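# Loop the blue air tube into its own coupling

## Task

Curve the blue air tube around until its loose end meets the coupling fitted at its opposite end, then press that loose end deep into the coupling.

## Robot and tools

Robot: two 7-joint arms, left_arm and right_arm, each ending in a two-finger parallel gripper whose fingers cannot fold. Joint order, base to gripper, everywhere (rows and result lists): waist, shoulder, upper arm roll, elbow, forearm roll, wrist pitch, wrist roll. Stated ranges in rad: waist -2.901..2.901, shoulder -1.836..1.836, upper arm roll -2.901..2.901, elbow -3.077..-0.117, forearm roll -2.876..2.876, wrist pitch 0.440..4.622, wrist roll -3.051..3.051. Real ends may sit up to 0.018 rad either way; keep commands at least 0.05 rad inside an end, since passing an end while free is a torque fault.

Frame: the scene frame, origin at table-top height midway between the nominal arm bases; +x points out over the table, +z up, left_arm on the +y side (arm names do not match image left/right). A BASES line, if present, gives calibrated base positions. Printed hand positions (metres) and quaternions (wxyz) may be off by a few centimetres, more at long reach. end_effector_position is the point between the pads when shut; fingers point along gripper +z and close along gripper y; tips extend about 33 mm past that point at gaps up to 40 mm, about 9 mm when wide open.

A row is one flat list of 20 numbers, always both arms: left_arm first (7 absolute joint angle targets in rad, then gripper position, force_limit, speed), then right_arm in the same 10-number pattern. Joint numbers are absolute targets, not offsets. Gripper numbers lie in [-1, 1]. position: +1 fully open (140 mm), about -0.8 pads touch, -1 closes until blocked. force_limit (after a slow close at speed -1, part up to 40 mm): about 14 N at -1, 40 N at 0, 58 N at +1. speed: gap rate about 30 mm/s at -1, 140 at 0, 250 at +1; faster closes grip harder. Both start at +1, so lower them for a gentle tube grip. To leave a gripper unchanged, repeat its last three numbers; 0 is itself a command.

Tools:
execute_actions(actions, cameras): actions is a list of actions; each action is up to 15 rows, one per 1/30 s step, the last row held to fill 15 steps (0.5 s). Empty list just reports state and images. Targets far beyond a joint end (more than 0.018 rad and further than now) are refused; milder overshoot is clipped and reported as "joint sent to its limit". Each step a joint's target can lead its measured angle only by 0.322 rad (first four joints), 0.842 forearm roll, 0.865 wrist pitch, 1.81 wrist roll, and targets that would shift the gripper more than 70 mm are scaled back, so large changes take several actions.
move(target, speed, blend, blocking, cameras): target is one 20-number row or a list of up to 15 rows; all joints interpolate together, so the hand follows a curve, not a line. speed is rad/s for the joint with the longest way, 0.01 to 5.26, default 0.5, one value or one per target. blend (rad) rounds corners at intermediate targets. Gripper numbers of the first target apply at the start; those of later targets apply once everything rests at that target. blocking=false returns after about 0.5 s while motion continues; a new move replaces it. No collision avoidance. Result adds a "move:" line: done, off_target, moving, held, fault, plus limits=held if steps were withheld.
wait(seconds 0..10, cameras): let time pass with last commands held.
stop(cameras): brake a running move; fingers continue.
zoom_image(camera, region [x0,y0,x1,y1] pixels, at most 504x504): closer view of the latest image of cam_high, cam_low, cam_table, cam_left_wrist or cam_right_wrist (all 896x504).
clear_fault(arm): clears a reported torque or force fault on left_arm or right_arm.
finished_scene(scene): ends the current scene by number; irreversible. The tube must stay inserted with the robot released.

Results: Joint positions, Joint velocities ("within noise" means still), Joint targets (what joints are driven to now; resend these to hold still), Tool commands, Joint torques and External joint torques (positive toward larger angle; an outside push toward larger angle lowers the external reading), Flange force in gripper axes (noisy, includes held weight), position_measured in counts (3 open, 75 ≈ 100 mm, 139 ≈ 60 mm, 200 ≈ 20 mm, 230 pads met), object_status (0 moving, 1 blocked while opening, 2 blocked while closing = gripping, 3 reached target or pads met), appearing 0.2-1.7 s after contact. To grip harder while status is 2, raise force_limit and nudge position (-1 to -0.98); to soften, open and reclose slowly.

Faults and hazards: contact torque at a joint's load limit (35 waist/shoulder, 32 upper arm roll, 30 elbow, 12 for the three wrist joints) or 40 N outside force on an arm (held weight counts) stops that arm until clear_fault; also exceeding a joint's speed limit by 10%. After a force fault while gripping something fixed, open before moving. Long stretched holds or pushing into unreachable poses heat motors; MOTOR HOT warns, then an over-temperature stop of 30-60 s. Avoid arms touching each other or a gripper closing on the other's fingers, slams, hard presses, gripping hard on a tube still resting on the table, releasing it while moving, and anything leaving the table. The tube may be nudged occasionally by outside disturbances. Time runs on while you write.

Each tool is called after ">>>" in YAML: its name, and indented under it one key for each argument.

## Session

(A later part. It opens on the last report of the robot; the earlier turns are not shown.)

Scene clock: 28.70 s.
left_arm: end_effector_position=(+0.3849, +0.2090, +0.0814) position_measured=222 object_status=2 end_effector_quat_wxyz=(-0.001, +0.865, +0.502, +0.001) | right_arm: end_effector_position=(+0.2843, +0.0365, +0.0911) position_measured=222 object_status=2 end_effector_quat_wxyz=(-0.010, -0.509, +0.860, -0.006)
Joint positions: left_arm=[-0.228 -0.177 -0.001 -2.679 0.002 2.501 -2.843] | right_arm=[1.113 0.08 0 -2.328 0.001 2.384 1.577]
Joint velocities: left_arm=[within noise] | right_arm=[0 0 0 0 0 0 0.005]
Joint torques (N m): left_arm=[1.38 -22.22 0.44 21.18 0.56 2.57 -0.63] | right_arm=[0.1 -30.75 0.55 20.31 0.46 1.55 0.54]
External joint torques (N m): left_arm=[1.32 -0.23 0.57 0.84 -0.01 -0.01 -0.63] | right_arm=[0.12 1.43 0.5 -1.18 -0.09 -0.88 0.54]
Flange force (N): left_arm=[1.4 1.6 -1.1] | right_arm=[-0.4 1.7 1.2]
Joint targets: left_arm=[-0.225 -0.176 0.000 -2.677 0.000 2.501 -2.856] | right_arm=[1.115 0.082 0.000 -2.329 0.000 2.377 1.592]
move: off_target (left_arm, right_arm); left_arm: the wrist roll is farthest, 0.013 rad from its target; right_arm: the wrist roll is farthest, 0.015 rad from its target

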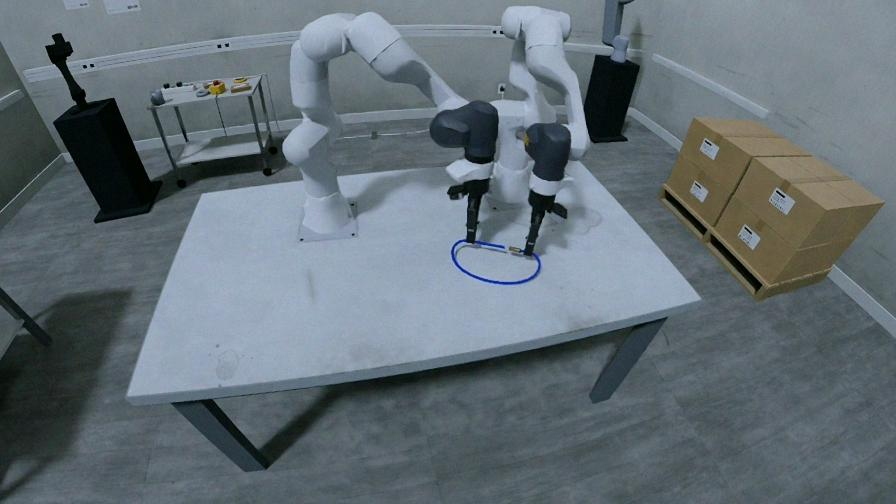

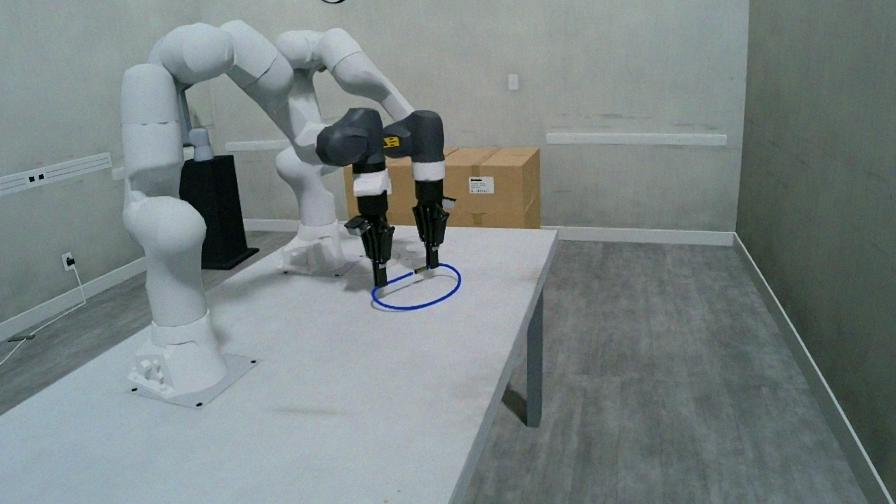

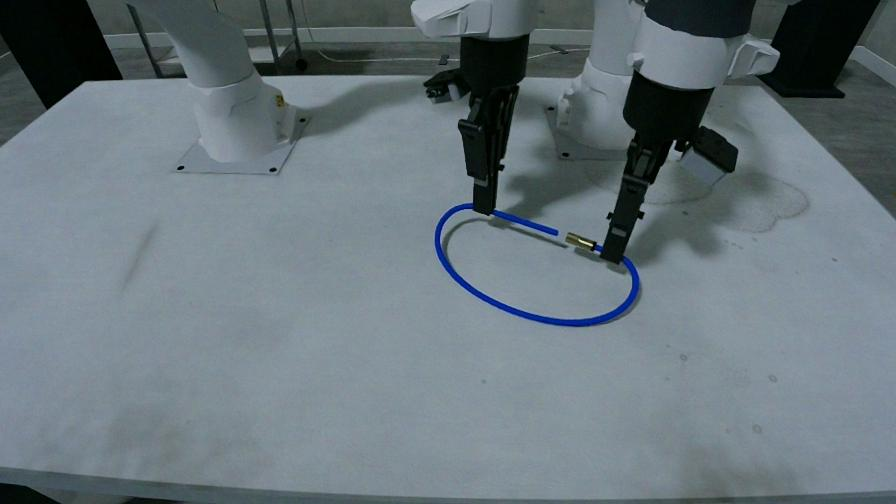

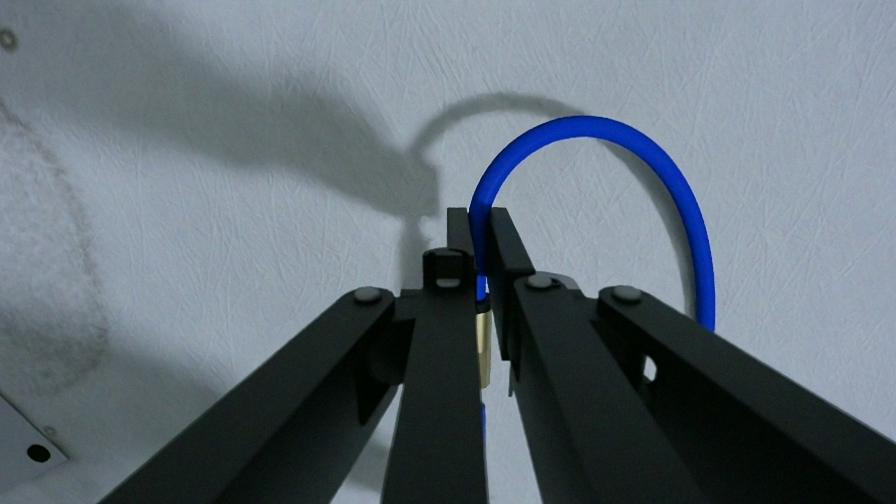

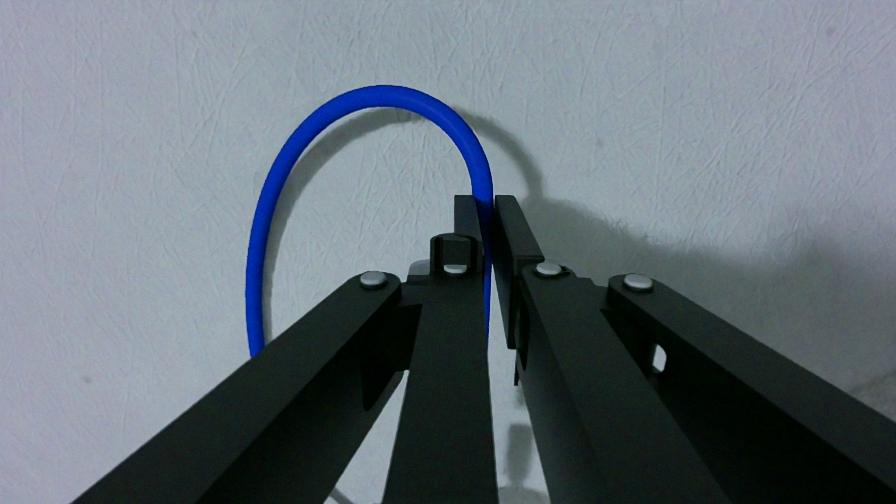

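>>> move:
  target: [-0.2251,-0.1763,0,-2.6772,0,2.5009,-2.856,-0.98,0.5,-1,1.1119,0.1336,0,-2.259,0,2.3577,1.575,-0.98,0.5,-1]
  speed: 0.04

>>> zoom_image:
  camera: "cam_low"
  region: [375, 255, 445, 300]

>>> zoom_image:
  camera: "cam_table"
  region: [480, 195, 640, 285]

>>> zoom_image:
  camera: "cam_high"
  region: [465, 225, 545, 270]

Scene clock: 33.50 s.
left_arm: end_effector_position=(+0.3850, +0.2090, +0.0815) position_measured=222 object_status=2 end_effector_quat_wxyz=(-0.001, +0.865, +0.502, +0.001) | right_arm: end_effector_position=(+0.2935, +0.0537, +0.0910) position_measured=222 object_status=2 end_effector_quat_wxyz=(-0.011, -0.509, +0.861, -0.006)
Joint positions: left_arm=[-0.228 -0.177 -0.001 -2.678 0.002 2.501 -2.845] | right_arm=[1.113 0.131 0 -2.258 0.001 2.364 1.577]
Joint velocities: within noise
Joint torques (N m): left_arm=[1.31 -22.24 0.35 21.05 0.58 2.6 -0.56] | right_arm=[-0.61 -32.65 0.55 21.12 0.49 1.7 -0.05]
External joint torques (N m): left_arm=[1.35 -0.35 0.58 0.79 0 0.04 -0.56] | right_arm=[-0.58 1.35 0.45 -0.47 -0.07 -0.7 -0.05]
Flange force (N): left_arm=[1.5 1.1 -1.3] | right_arm=[-2.5 -0.3 1.0]
Joint targets: left_arm=[-0.225 -0.176 0.000 -2.677 0.000 2.501 -2.856] | right_arm=[1.112 0.134 0.000 -2.259 0.000 2.358 1.575]
move: off_target (left_arm); left_arm: the wrist roll is farthest, 0.011 rad from its target

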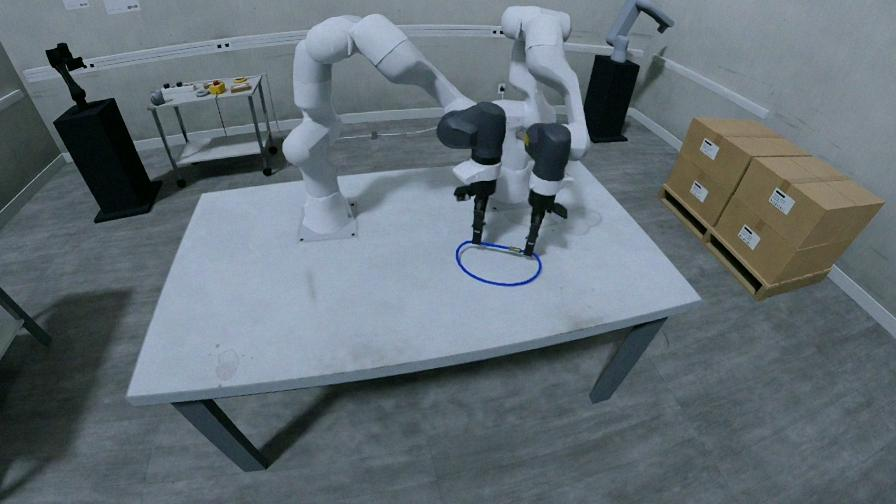

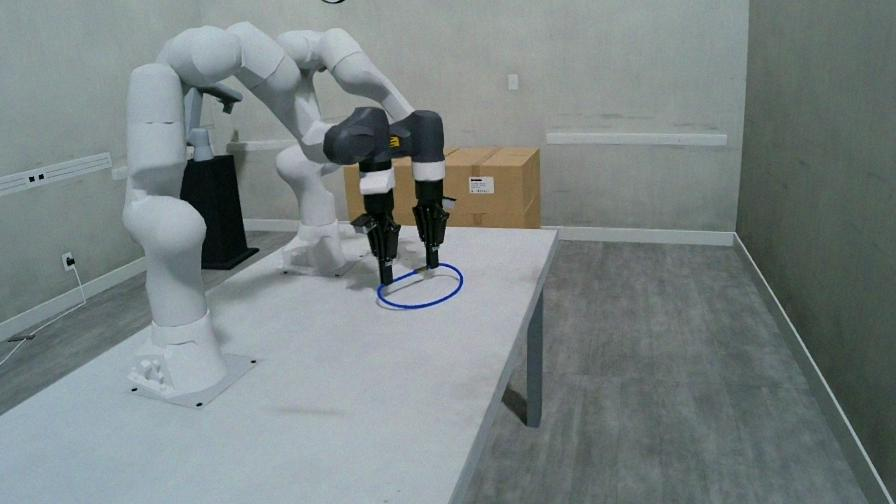

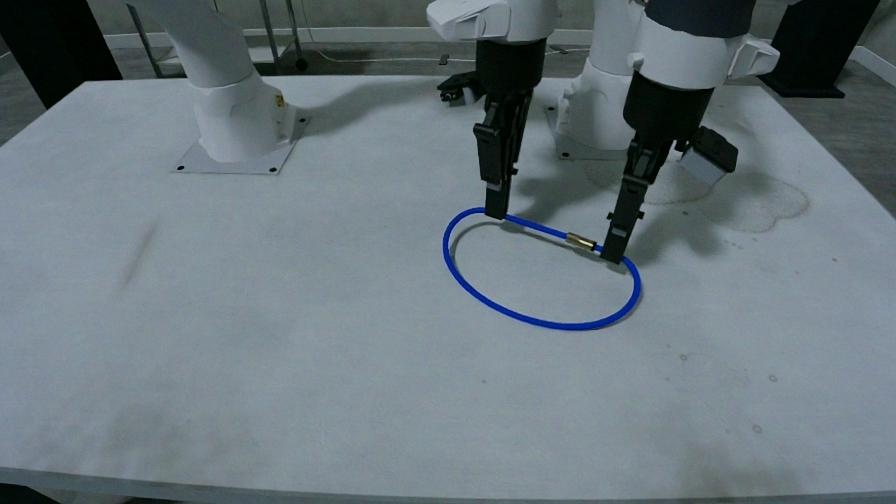

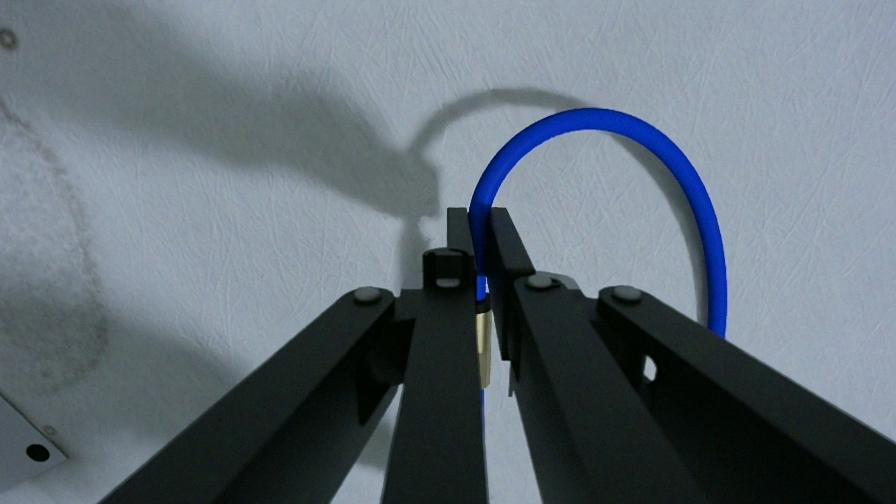

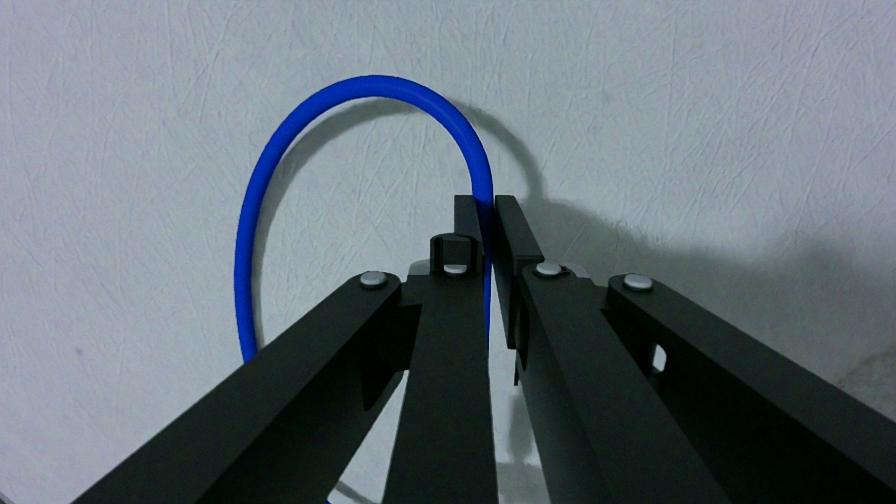

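Scaled by 7.200 from the camera's 896x504 image, which has a finer 1280x720 frame.

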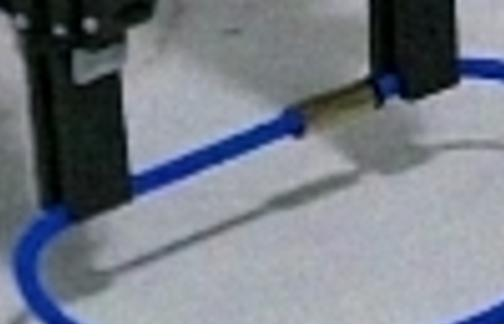

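Scaled by 3.150 from the camera's 896x504 image, which has a finer 1280x720 frame.

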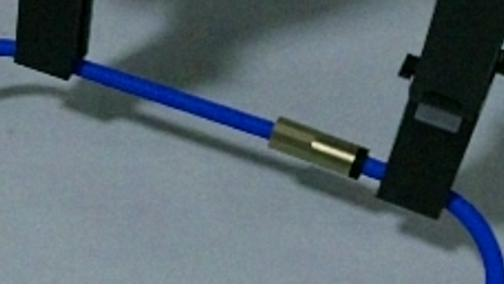

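Scaled by 6.300 from the camera's 896x504 image, which has a finer 1280x720 frame.

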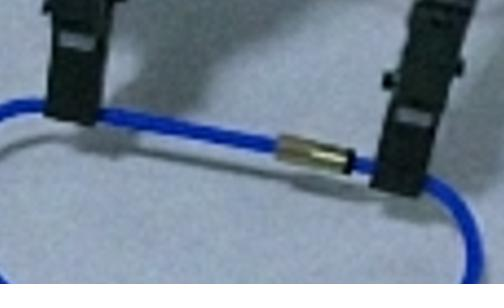

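>>> zoom_image:
  camera: "cam_table"
  region: [550, 225, 606, 257]

>>> zoom_image:
  camera: "cam_low"
  region: [403, 258, 438, 279]

>>> zoom_image:
  camera: "cam_high"
  region: [495, 238, 530, 258]

Scaled by 9.000 from the camera's 896x504 image, which has a finer 1280x720 frame.

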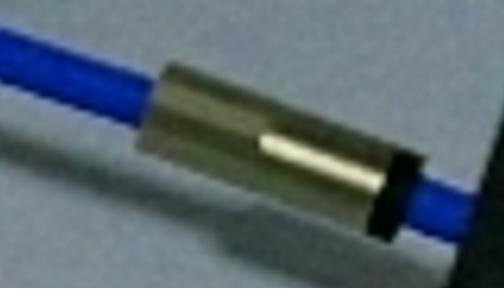

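Scaled by 14.400 from the camera's 896x504 image, which has a finer 1280x720 frame.

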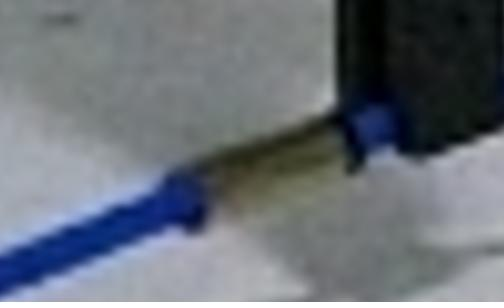

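Scaled by 14.400 from the camera's 896x504 image, which has a finer 1280x720 frame.

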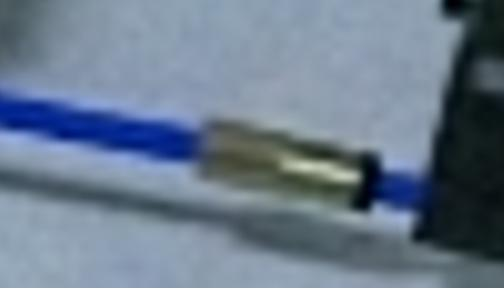

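>>> move:
  target: [-0.2251,-0.1763,0,-2.6772,0,2.5009,-2.856,-0.98,0.5,-1,1.1113,0.1464,0,-2.2412,0,2.3527,1.574,-0.98,0.5,-1]
  speed: 0.03
  cameras: ["cam_low","cam_table","cam_high"]

>>> zoom_image:
  camera: "cam_table"
  region: [550, 225, 606, 257]

>>> zoom_image:
  camera: "cam_low"
  region: [403, 258, 438, 279]

Scene clock: 35.77 s.
left_arm: end_effector_position=(+0.3850, +0.2091, +0.0815) position_measured=222 object_status=2 end_effector_quat_wxyz=(+0.000, +0.865, +0.503, +0.001) | right_arm: end_effector_position=(+0.2957, +0.0578, +0.0908) position_measured=222 object_status=2 end_effector_quat_wxyz=(-0.011, -0.510, +0.860, -0.006)
Joint positions: left_arm=[-0.228 -0.177 -0.001 -2.678 0.002 2.501 -2.845] | right_arm=[1.113 0.144 0 -2.241 0.001 2.359 1.576]
Joint velocities: within noise
Joint torques (N m): left_arm=[1.19 -22.23 0.31 21.03 0.57 2.6 -0.56] | right_arm=[-0.98 -33.05 0.55 21 0.49 1.74 -0.13]
External joint torques (N m): left_arm=[1.22 -0.33 0.52 0.77 -0.01 0.04 -0.56] | right_arm=[-0.82 1.57 0.57 -0.79 -0.07 -0.69 -0.13]
Flange force (N): left_arm=[1.3 1.1 -1.2] | right_arm=[-2.0 -0.7 1.6]
Joint targets: left_arm=[-0.225 -0.176 0.000 -2.677 0.000 2.501 -2.856] | right_arm=[1.111 0.146 0.000 -2.241 0.000 2.353 1.574]
move: off_target (left_arm); left_arm: the wrist roll is farthest, 0.011 rad from its target
Images, in order (width x height): cam_high 896x504, cam_low 896x504, cam_table 896x504.

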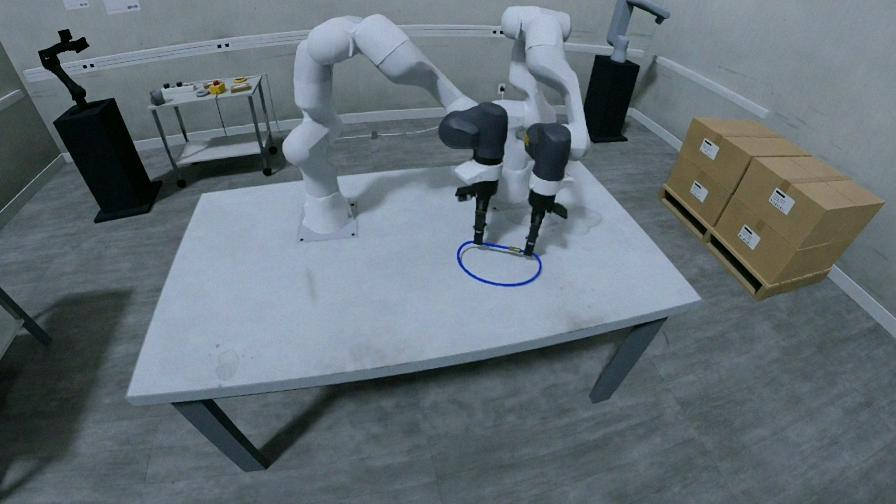

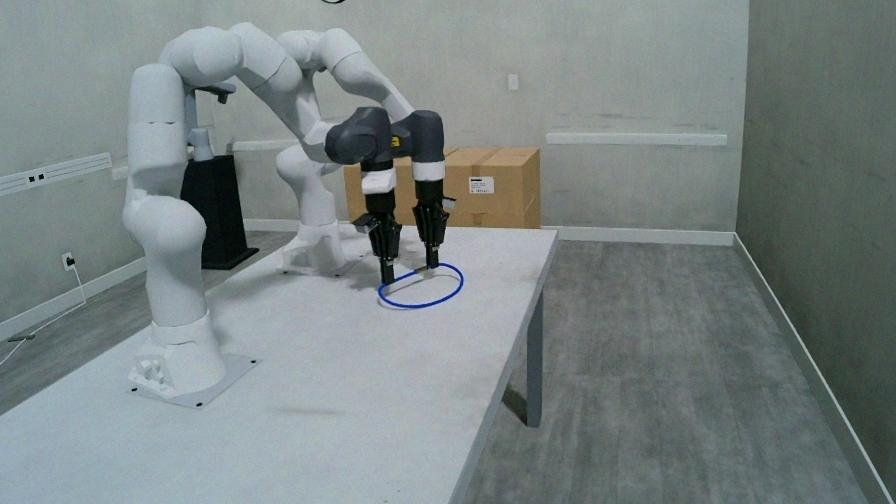

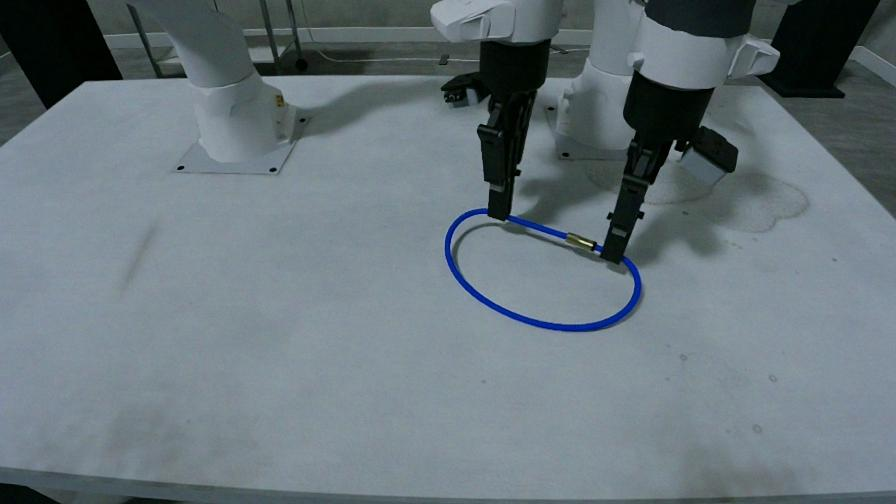

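Scaled by 9.000 from the camera's 896x504 image, which has a finer 1280x720 frame.

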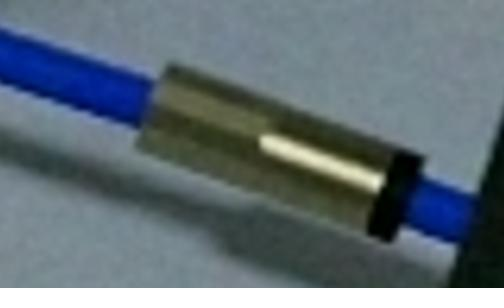

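Scaled by 14.400 from the camera's 896x504 image, which has a finer 1280x720 frame.

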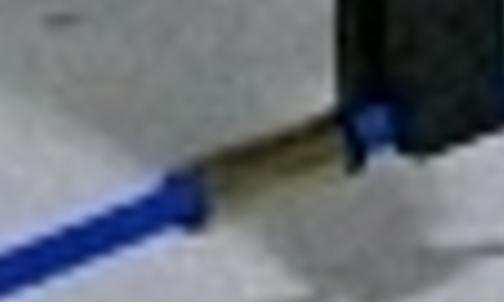

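>>> move:
  target:
    - [-0.2251,-0.1763,0,-2.6772,0,2.5009,-2.856,-0.98,0.5,-1,1.1105,0.1567,0,-2.2268,0,2.3487,1.5735,-0.98,0.5,-1]
    - [-0.2251,-0.1763,0,-2.6772,0,2.5009,-2.856,-0.98,0.5,-1,1.1095,0.1721,0,-2.205,0,2.3423,1.572,-0.98,0.5,-1]
  speed: 0.03
  cameras: ["cam_low","cam_table","cam_high"]

>>> zoom_image:
  camera: "cam_table"
  region: [480, 195, 640, 285]

Scene clock: 37.63 s.
left_arm: end_effector_position=(+0.3855, +0.2096, +0.0817) position_measured=222 object_status=2 end_effector_quat_wxyz=(+0.000, +0.864, +0.503, +0.001) | right_arm: end_effector_position=(+0.2998, +0.0637, +0.0891) position_measured=222 object_status=2 end_effector_quat_wxyz=(-0.015, -0.510, +0.860, -0.008)
Joint positions: left_arm=[-0.226 -0.177 -0.001 -2.678 0.002 2.501 -2.846] | right_arm=[1.112 0.17 0 -2.207 0.001 2.344 1.574]
Joint velocities: left_arm=[within noise] | right_arm=[0.001 0 0 0.003 -0.001 -0.004 -0.001]
Joint torques (N m): left_arm=[0.37 -22.24 -0.35 20.66 0.39 2.47 -0.53] | right_arm=[-1.18 -34.85 0.46 21.38 0.5 2.47 -0.12]
External joint torques (N m): left_arm=[0.29 -0.36 -0.24 0.34 -0.18 -0.1 -0.53] | right_arm=[-1.17 0.72 0.31 -0.41 -0.06 0.07 -0.12]
Flange force (N): left_arm=[-1.2 0.4 -1.4] | right_arm=[-0.3 -1.3 1.7]
Joint targets: left_arm=[-0.225 -0.176 0.000 -2.677 0.000 2.501 -2.856] | right_arm=[1.109 0.172 0.000 -2.205 0.000 2.342 1.572]
move: done
Images, in order (width x height): cam_high 896x504, cam_low 896x504, cam_table 896x504.

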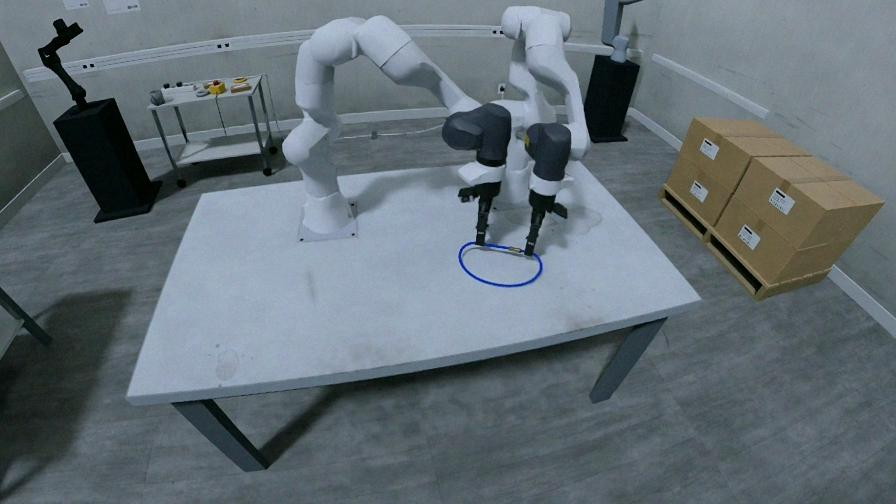

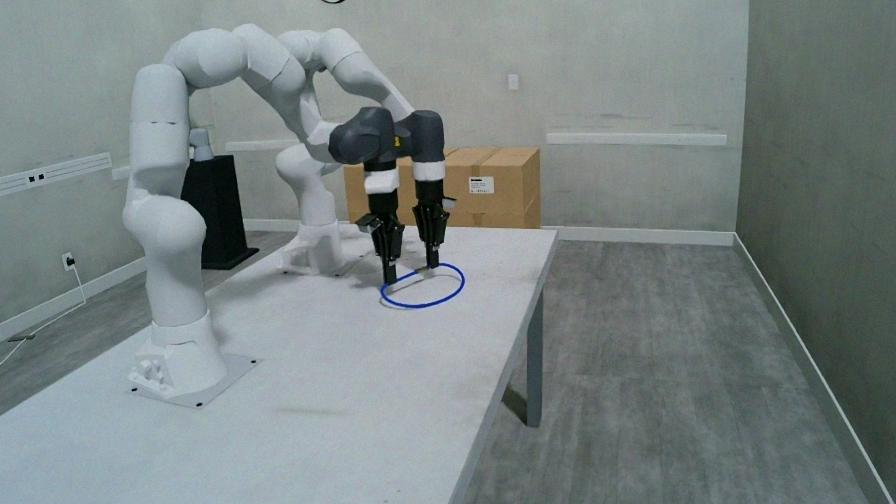

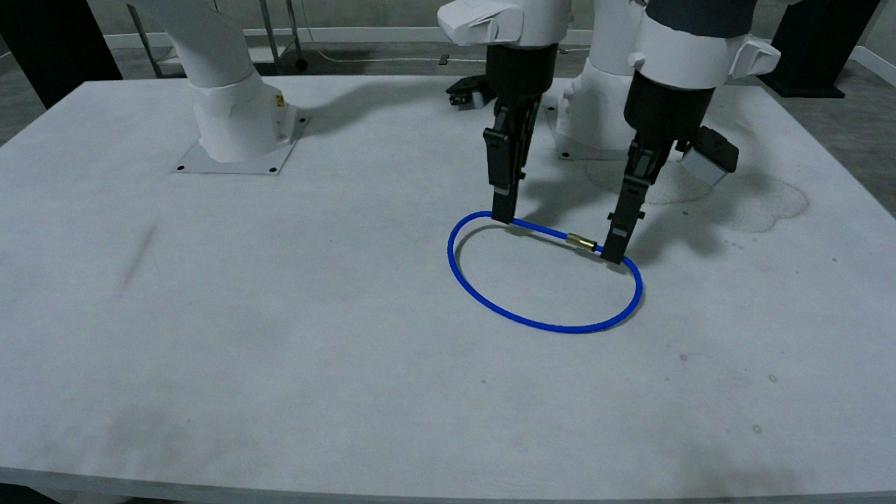

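Scaled by 3.150 from the camera's 896x504 image, which has a finer 1280x720 frame.

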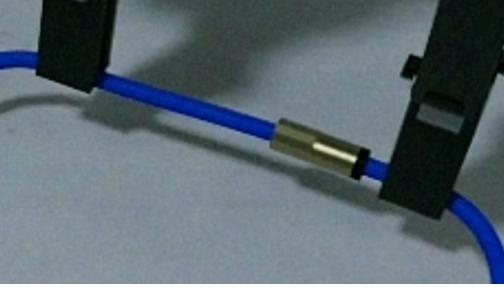

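>>> move:
  target:
    - [-0.2251,-0.1763,0,-2.6772,0,2.5009,-2.856,-0.98,0.5,-1,1.1085,0.184,0,-2.1848,0,2.338,1.571,-0.98,0.5,-1]
    - [-0.2251,-0.1763,0,-2.6772,0,2.5009,-2.856,-0.98,0.5,-1,1.1078,0.1925,0,-2.1686,0,2.338,1.57,-0.98,0.5,-1]
  speed: 0.03
  cameras: ["cam_low","cam_table","cam_high"]

>>> zoom_image:
  camera: "cam_table"
  region: [480, 195, 640, 285]

Scene clock: 65.37 s.
left_arm: end_effector_position=(+0.3876, +0.2120, +0.0825) position_measured=222 object_status=2 end_effector_quat_wxyz=(+0.001, +0.862, +0.506, +0.002) | right_arm: end_effector_position=(+0.3028, +0.0670, +0.0870) position_measured=222 object_status=2 end_effector_quat_wxyz=(-0.020, -0.510, +0.860, -0.011)
Joint positions: left_arm=[-0.222 -0.177 0.002 -2.676 0.002 2.503 -2.846] | right_arm=[1.11 0.194 0 -2.177 0.001 2.325 1.572]
Joint velocities: within noise
Joint torques (N m): left_arm=[-1.95 -22.25 -2.13 19.8 -0.32 2.17 -0.51] | right_arm=[-0.96 -37.66 0.67 26.04 0.49 4.94 -0.17]
External joint torques (N m): left_arm=[-1.89 -0.21 -1.87 -0.63 -0.9 -0.43 -0.51] | right_arm=[-0.95 -1.33 0.5 4.21 -0.08 2.58 -0.17]
Flange force (N): left_arm=[-6.6 -0.6 -1.5] | right_arm=[-9.3 -1.0 0.7]
Joint targets: left_arm=[-0.225 -0.176 0.000 -2.677 0.000 2.501 -2.856] | right_arm=[1.108 0.193 0.000 -2.169 0.000 2.338 1.570]
move: off_target (right_arm); right_arm: the wrist pitch is farthest, 0.013 rad from its target
Images, in order (width x height): cam_high 896x504, cam_low 896x504, cam_table 896x504.

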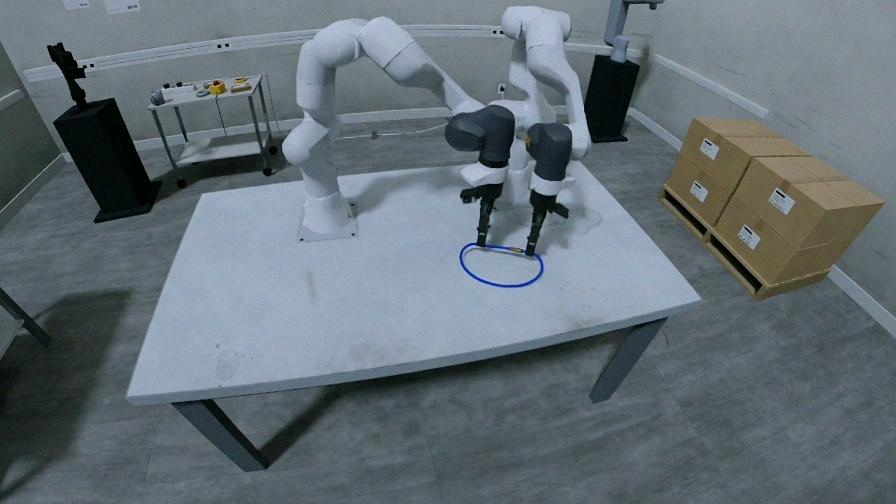

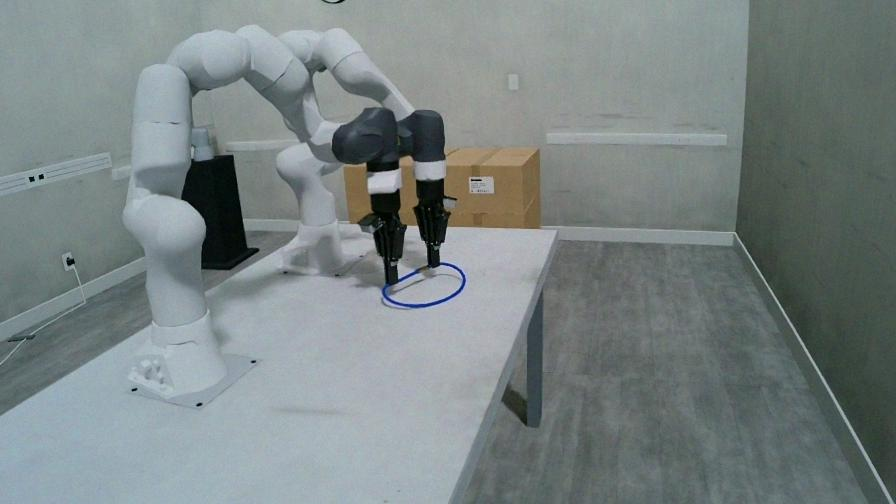

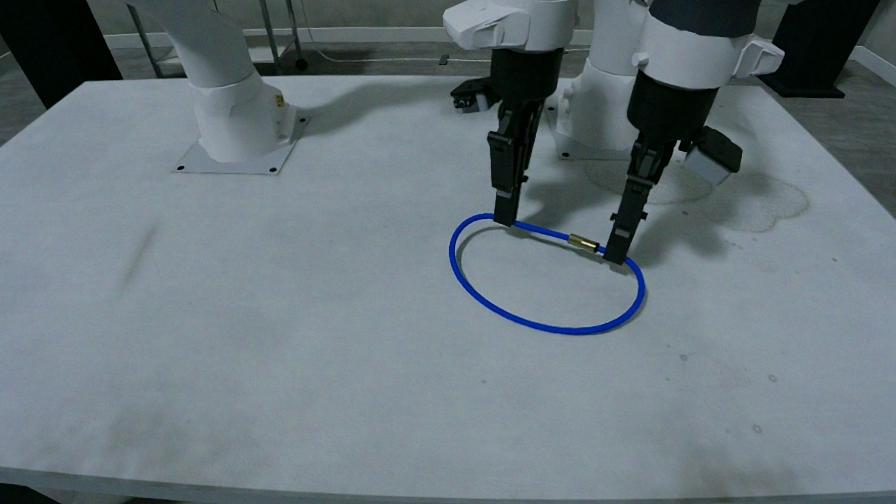

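Scaled by 3.150 from the camera's 896x504 image, which has a finer 1280x720 frame.

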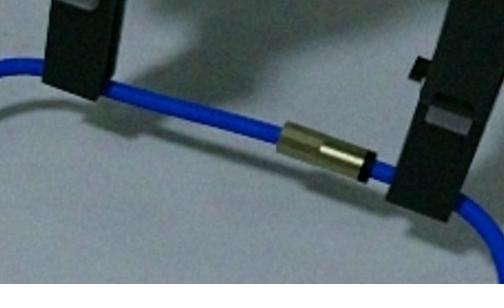

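>>> move:
  target: [-0.2251,-0.1763,0,-2.6772,0,2.5009,-2.856,-0.98,0.5,-1,1.1072,0.1955,0,-2.15,0,2.3325,1.5695,-0.98,0.5,-1]
  speed: 0.03
  cameras: ["cam_low","cam_table","cam_high"]

>>> zoom_image:
  camera: "cam_table"
  region: [480, 195, 640, 285]

>>> zoom_image:
  camera: "cam_low"
  region: [375, 255, 445, 300]

Scene clock: 66.80 s.
left_arm: end_effector_position=(+0.3892, +0.2135, +0.0831) position_measured=222 object_status=2 end_effector_quat_wxyz=(+0.002, +0.861, +0.508, +0.003) | right_arm: end_effector_position=(+0.3044, +0.0690, +0.0894) position_measured=222 object_status=2 end_effector_quat_wxyz=(-0.021, -0.510, +0.860, -0.012)
Joint positions: left_arm=[-0.22 -0.177 0.004 -2.675 0.004 2.505 -2.846] | right_arm=[1.109 0.199 0 -2.162 0.001 2.311 1.571]
Joint velocities: left_arm=[within noise] | right_arm=[0 0 0 0.003 0 -0.004 0]
Joint torques (N m): left_arm=[-3.3 -21.95 -3.32 19.15 -0.7 1.85 -0.53] | right_arm=[-0.87 -39.05 0.78 27.94 0.5 6.22 -0.15]
External joint torques (N m): left_arm=[-3.36 -0.07 -3.18 -1.15 -1.27 -0.72 -0.53] | right_arm=[-0.83 -2.47 0.63 6.06 -0.08 3.88 -0.15]
Flange force (N): left_arm=[-10.4 -0.6 -1.7] | right_arm=[-11.8 -0.7 0.5]
Joint targets: left_arm=[-0.225 -0.176 0.000 -2.677 0.000 2.501 -2.856] | right_arm=[1.107 0.196 0.000 -2.150 0.000 2.332 1.569]
move: off_target (right_arm); right_arm: the wrist pitch is farthest, 0.021 rad from its target
Images, in order (width x height): cam_high 896x504, cam_low 896x504, cam_table 896x504.

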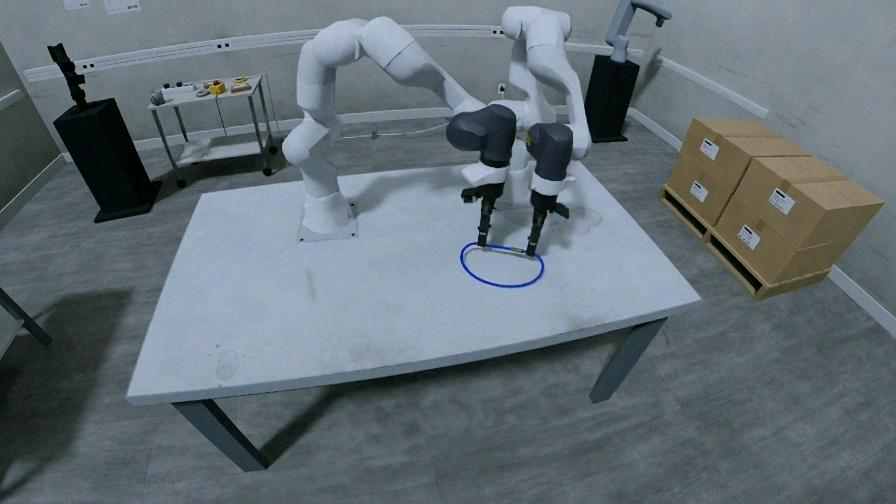

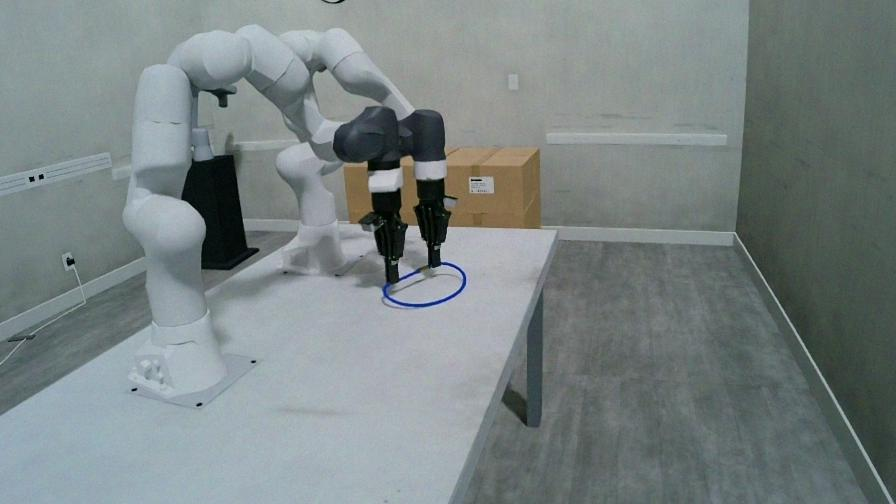

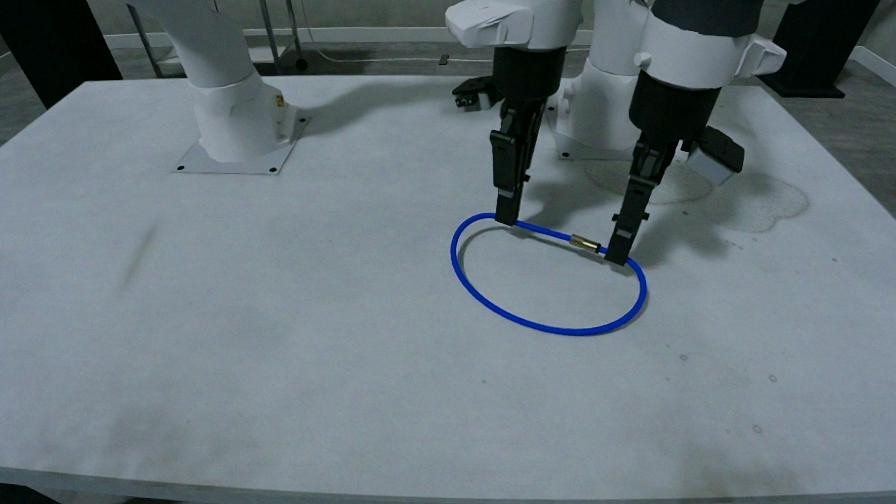

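Scaled by 3.150 from the camera's 896x504 image, which has a finer 1280x720 frame.

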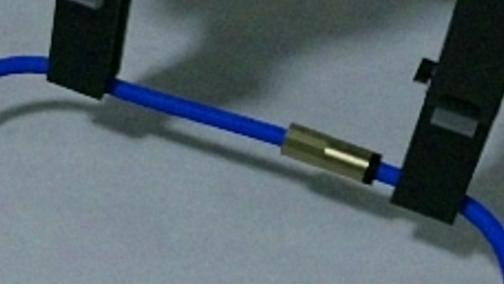

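Scaled by 7.200 from the camera's 896x504 image, which has a finer 1280x720 frame.

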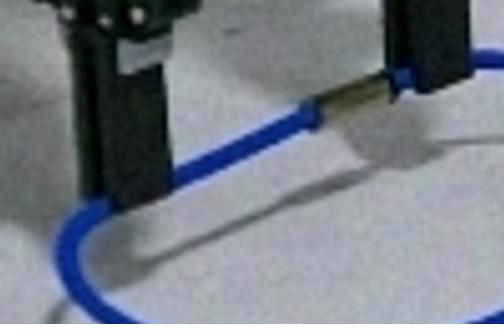

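>>> move:
  target: [-0.2251,-0.1763,0,-2.6772,0,2.5009,-2.856,-0.98,0.5,-1,1.1067,0.1995,0,-2.134,0,2.3305,1.569,-0.98,0.5,-1]
  speed: 0.03
  cameras: ["cam_low","cam_table","cam_high"]

>>> zoom_image:
  camera: "cam_table"
  region: [480, 195, 640, 285]

Scene clock: 68.87 s.
left_arm: end_effector_position=(+0.3906, +0.2149, +0.0836) position_measured=222 object_status=2 end_effector_quat_wxyz=(+0.002, +0.861, +0.509, +0.004) | right_arm: end_effector_position=(+0.3058, +0.0709, +0.0907) position_measured=222 object_status=2 end_effector_quat_wxyz=(-0.022, -0.510, +0.860, -0.013)
Joint positions: left_arm=[-0.218 -0.177 0.005 -2.674 0.005 2.507 -2.846] | right_arm=[1.108 0.205 0 -2.149 0.001 2.302 1.571]
Joint velocities: within noise
Joint torques (N m): left_arm=[-4.5 -21.99 -4.43 18.66 -1.14 1.58 -0.51] | right_arm=[-0.78 -40.17 0.87 29.93 0.52 7.47 -0.15]
External joint torques (N m): left_arm=[-4.44 -0.04 -4.15 -1.72 -1.72 -1.01 -0.51] | right_arm=[-0.69 -3.41 0.76 8.05 -0.06 5.15 -0.15]
Flange force (N): left_arm=[-13.3 -1.3 -2.2] | right_arm=[-15.4 -0.5 0.3]
Joint targets: left_arm=[-0.225 -0.176 0.000 -2.677 0.000 2.501 -2.856] | right_arm=[1.107 0.200 0.000 -2.134 0.000 2.330 1.569]
move: off_target (right_arm); right_arm: the wrist pitch is farthest, 0.029 rad from its target
Images, in order (width x height): cam_high 896x504, cam_low 896x504, cam_table 896x504.

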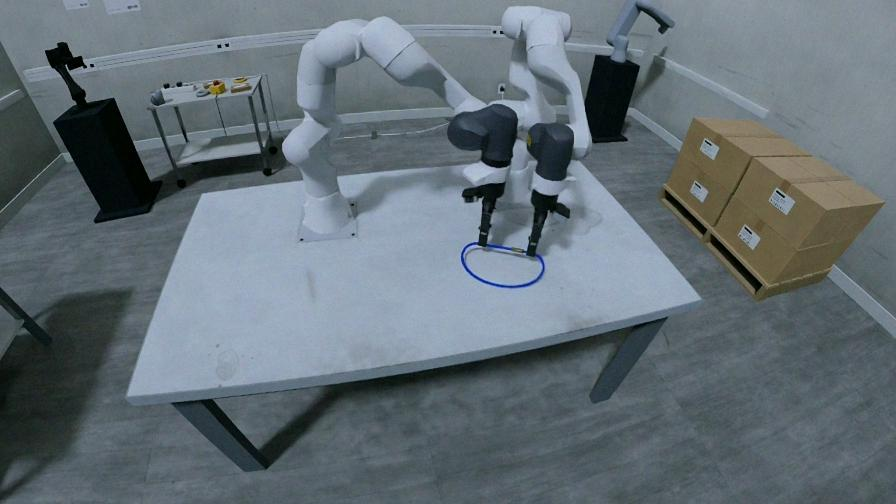

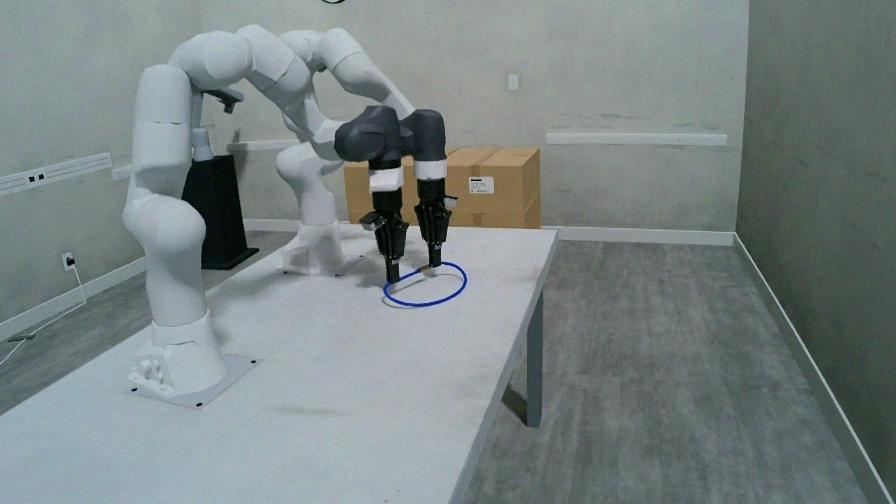

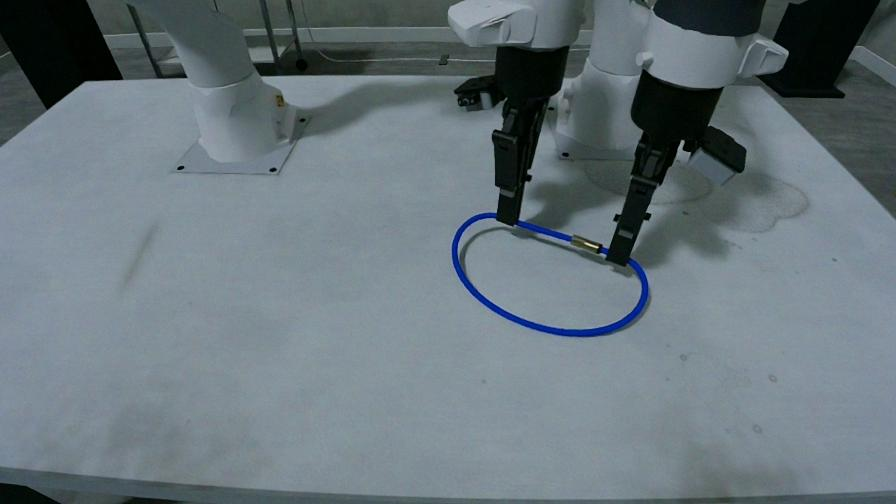

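Scaled by 3.150 from the camera's 896x504 image, which has a finer 1280x720 frame.

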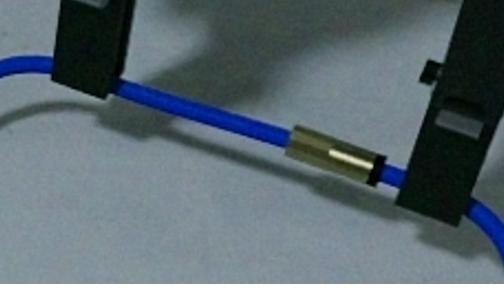

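>>> move:
  target: [-0.2251,-0.1763,0,-2.6772,0,2.5009,-2.856,-0.98,0.5,-1,1.1062,0.203,0,-2.119,0,2.3285,1.5685,-0.98,0.5,-1]
  speed: 0.03
  cameras: ["cam_table"]

>>> zoom_image:
  camera: "cam_table"
  region: [480, 195, 640, 285]

Scene clock: 70.10 s.
left_arm: end_effector_position=(+0.3920, +0.2163, +0.0842) position_measured=222 object_status=2 end_effector_quat_wxyz=(+0.003, +0.860, +0.510, +0.006) | right_arm: end_effector_position=(+0.3072, +0.0728, +0.0921) position_measured=222 object_status=2 end_effector_quat_wxyz=(-0.023, -0.510, +0.860, -0.013)
Joint positions: left_arm=[-0.216 -0.177 0.007 -2.673 0.007 2.508 -2.846] | right_arm=[1.108 0.21 0 -2.137 0.001 2.293 1.571]
Joint velocities: left_arm=[within noise] | right_arm=[-0.001 0.001 -0.001 0.002 -0.003 -0.003 0.002]
Joint torques (N m): left_arm=[-5.63 -22.03 -5.46 18.09 -1.55 1.28 -0.53] | right_arm=[-0.71 -41.42 0.9 32.1 0.55 8.63 -0.19]
External joint torques (N m): left_arm=[-5.61 0.01 -5.23 -2.39 -2.13 -1.33 -0.53] | right_arm=[-0.74 -4.18 0.67 10 -0.04 6.29 -0.19]
Flange force (N): left_arm=[-16.7 -2.1 -2.8] | right_arm=[-19.4 -0.7 0.0]
Joint targets: left_arm=[-0.225 -0.176 0.000 -2.677 0.000 2.501 -2.856] | right_arm=[1.106 0.203 0.000 -2.119 0.000 2.329 1.569]
move: off_target (right_arm); right_arm: the wrist pitch is farthest, 0.036 rad from its target
Images, in order (width x height): cam_table 896x504.

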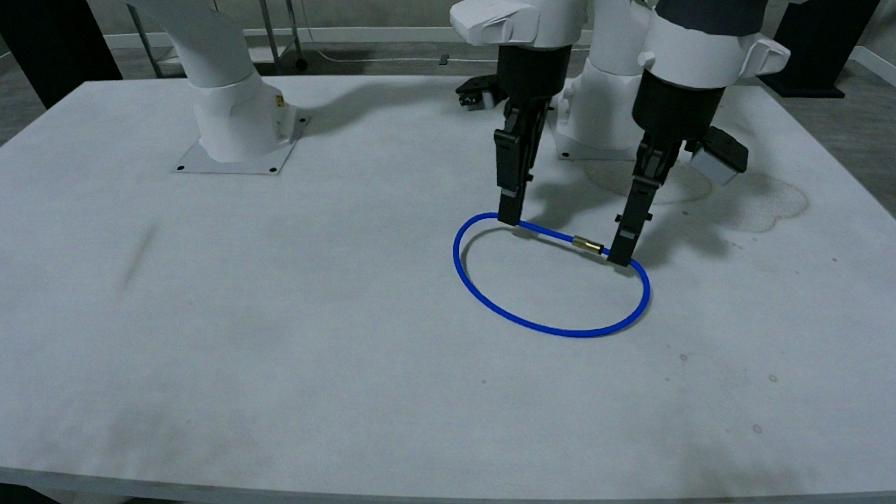

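Scaled by 3.150 from the camera's 896x504 image, which has a finer 1280x720 frame.

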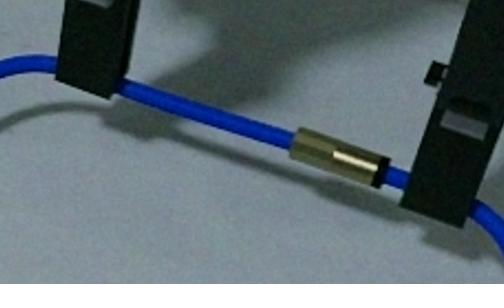

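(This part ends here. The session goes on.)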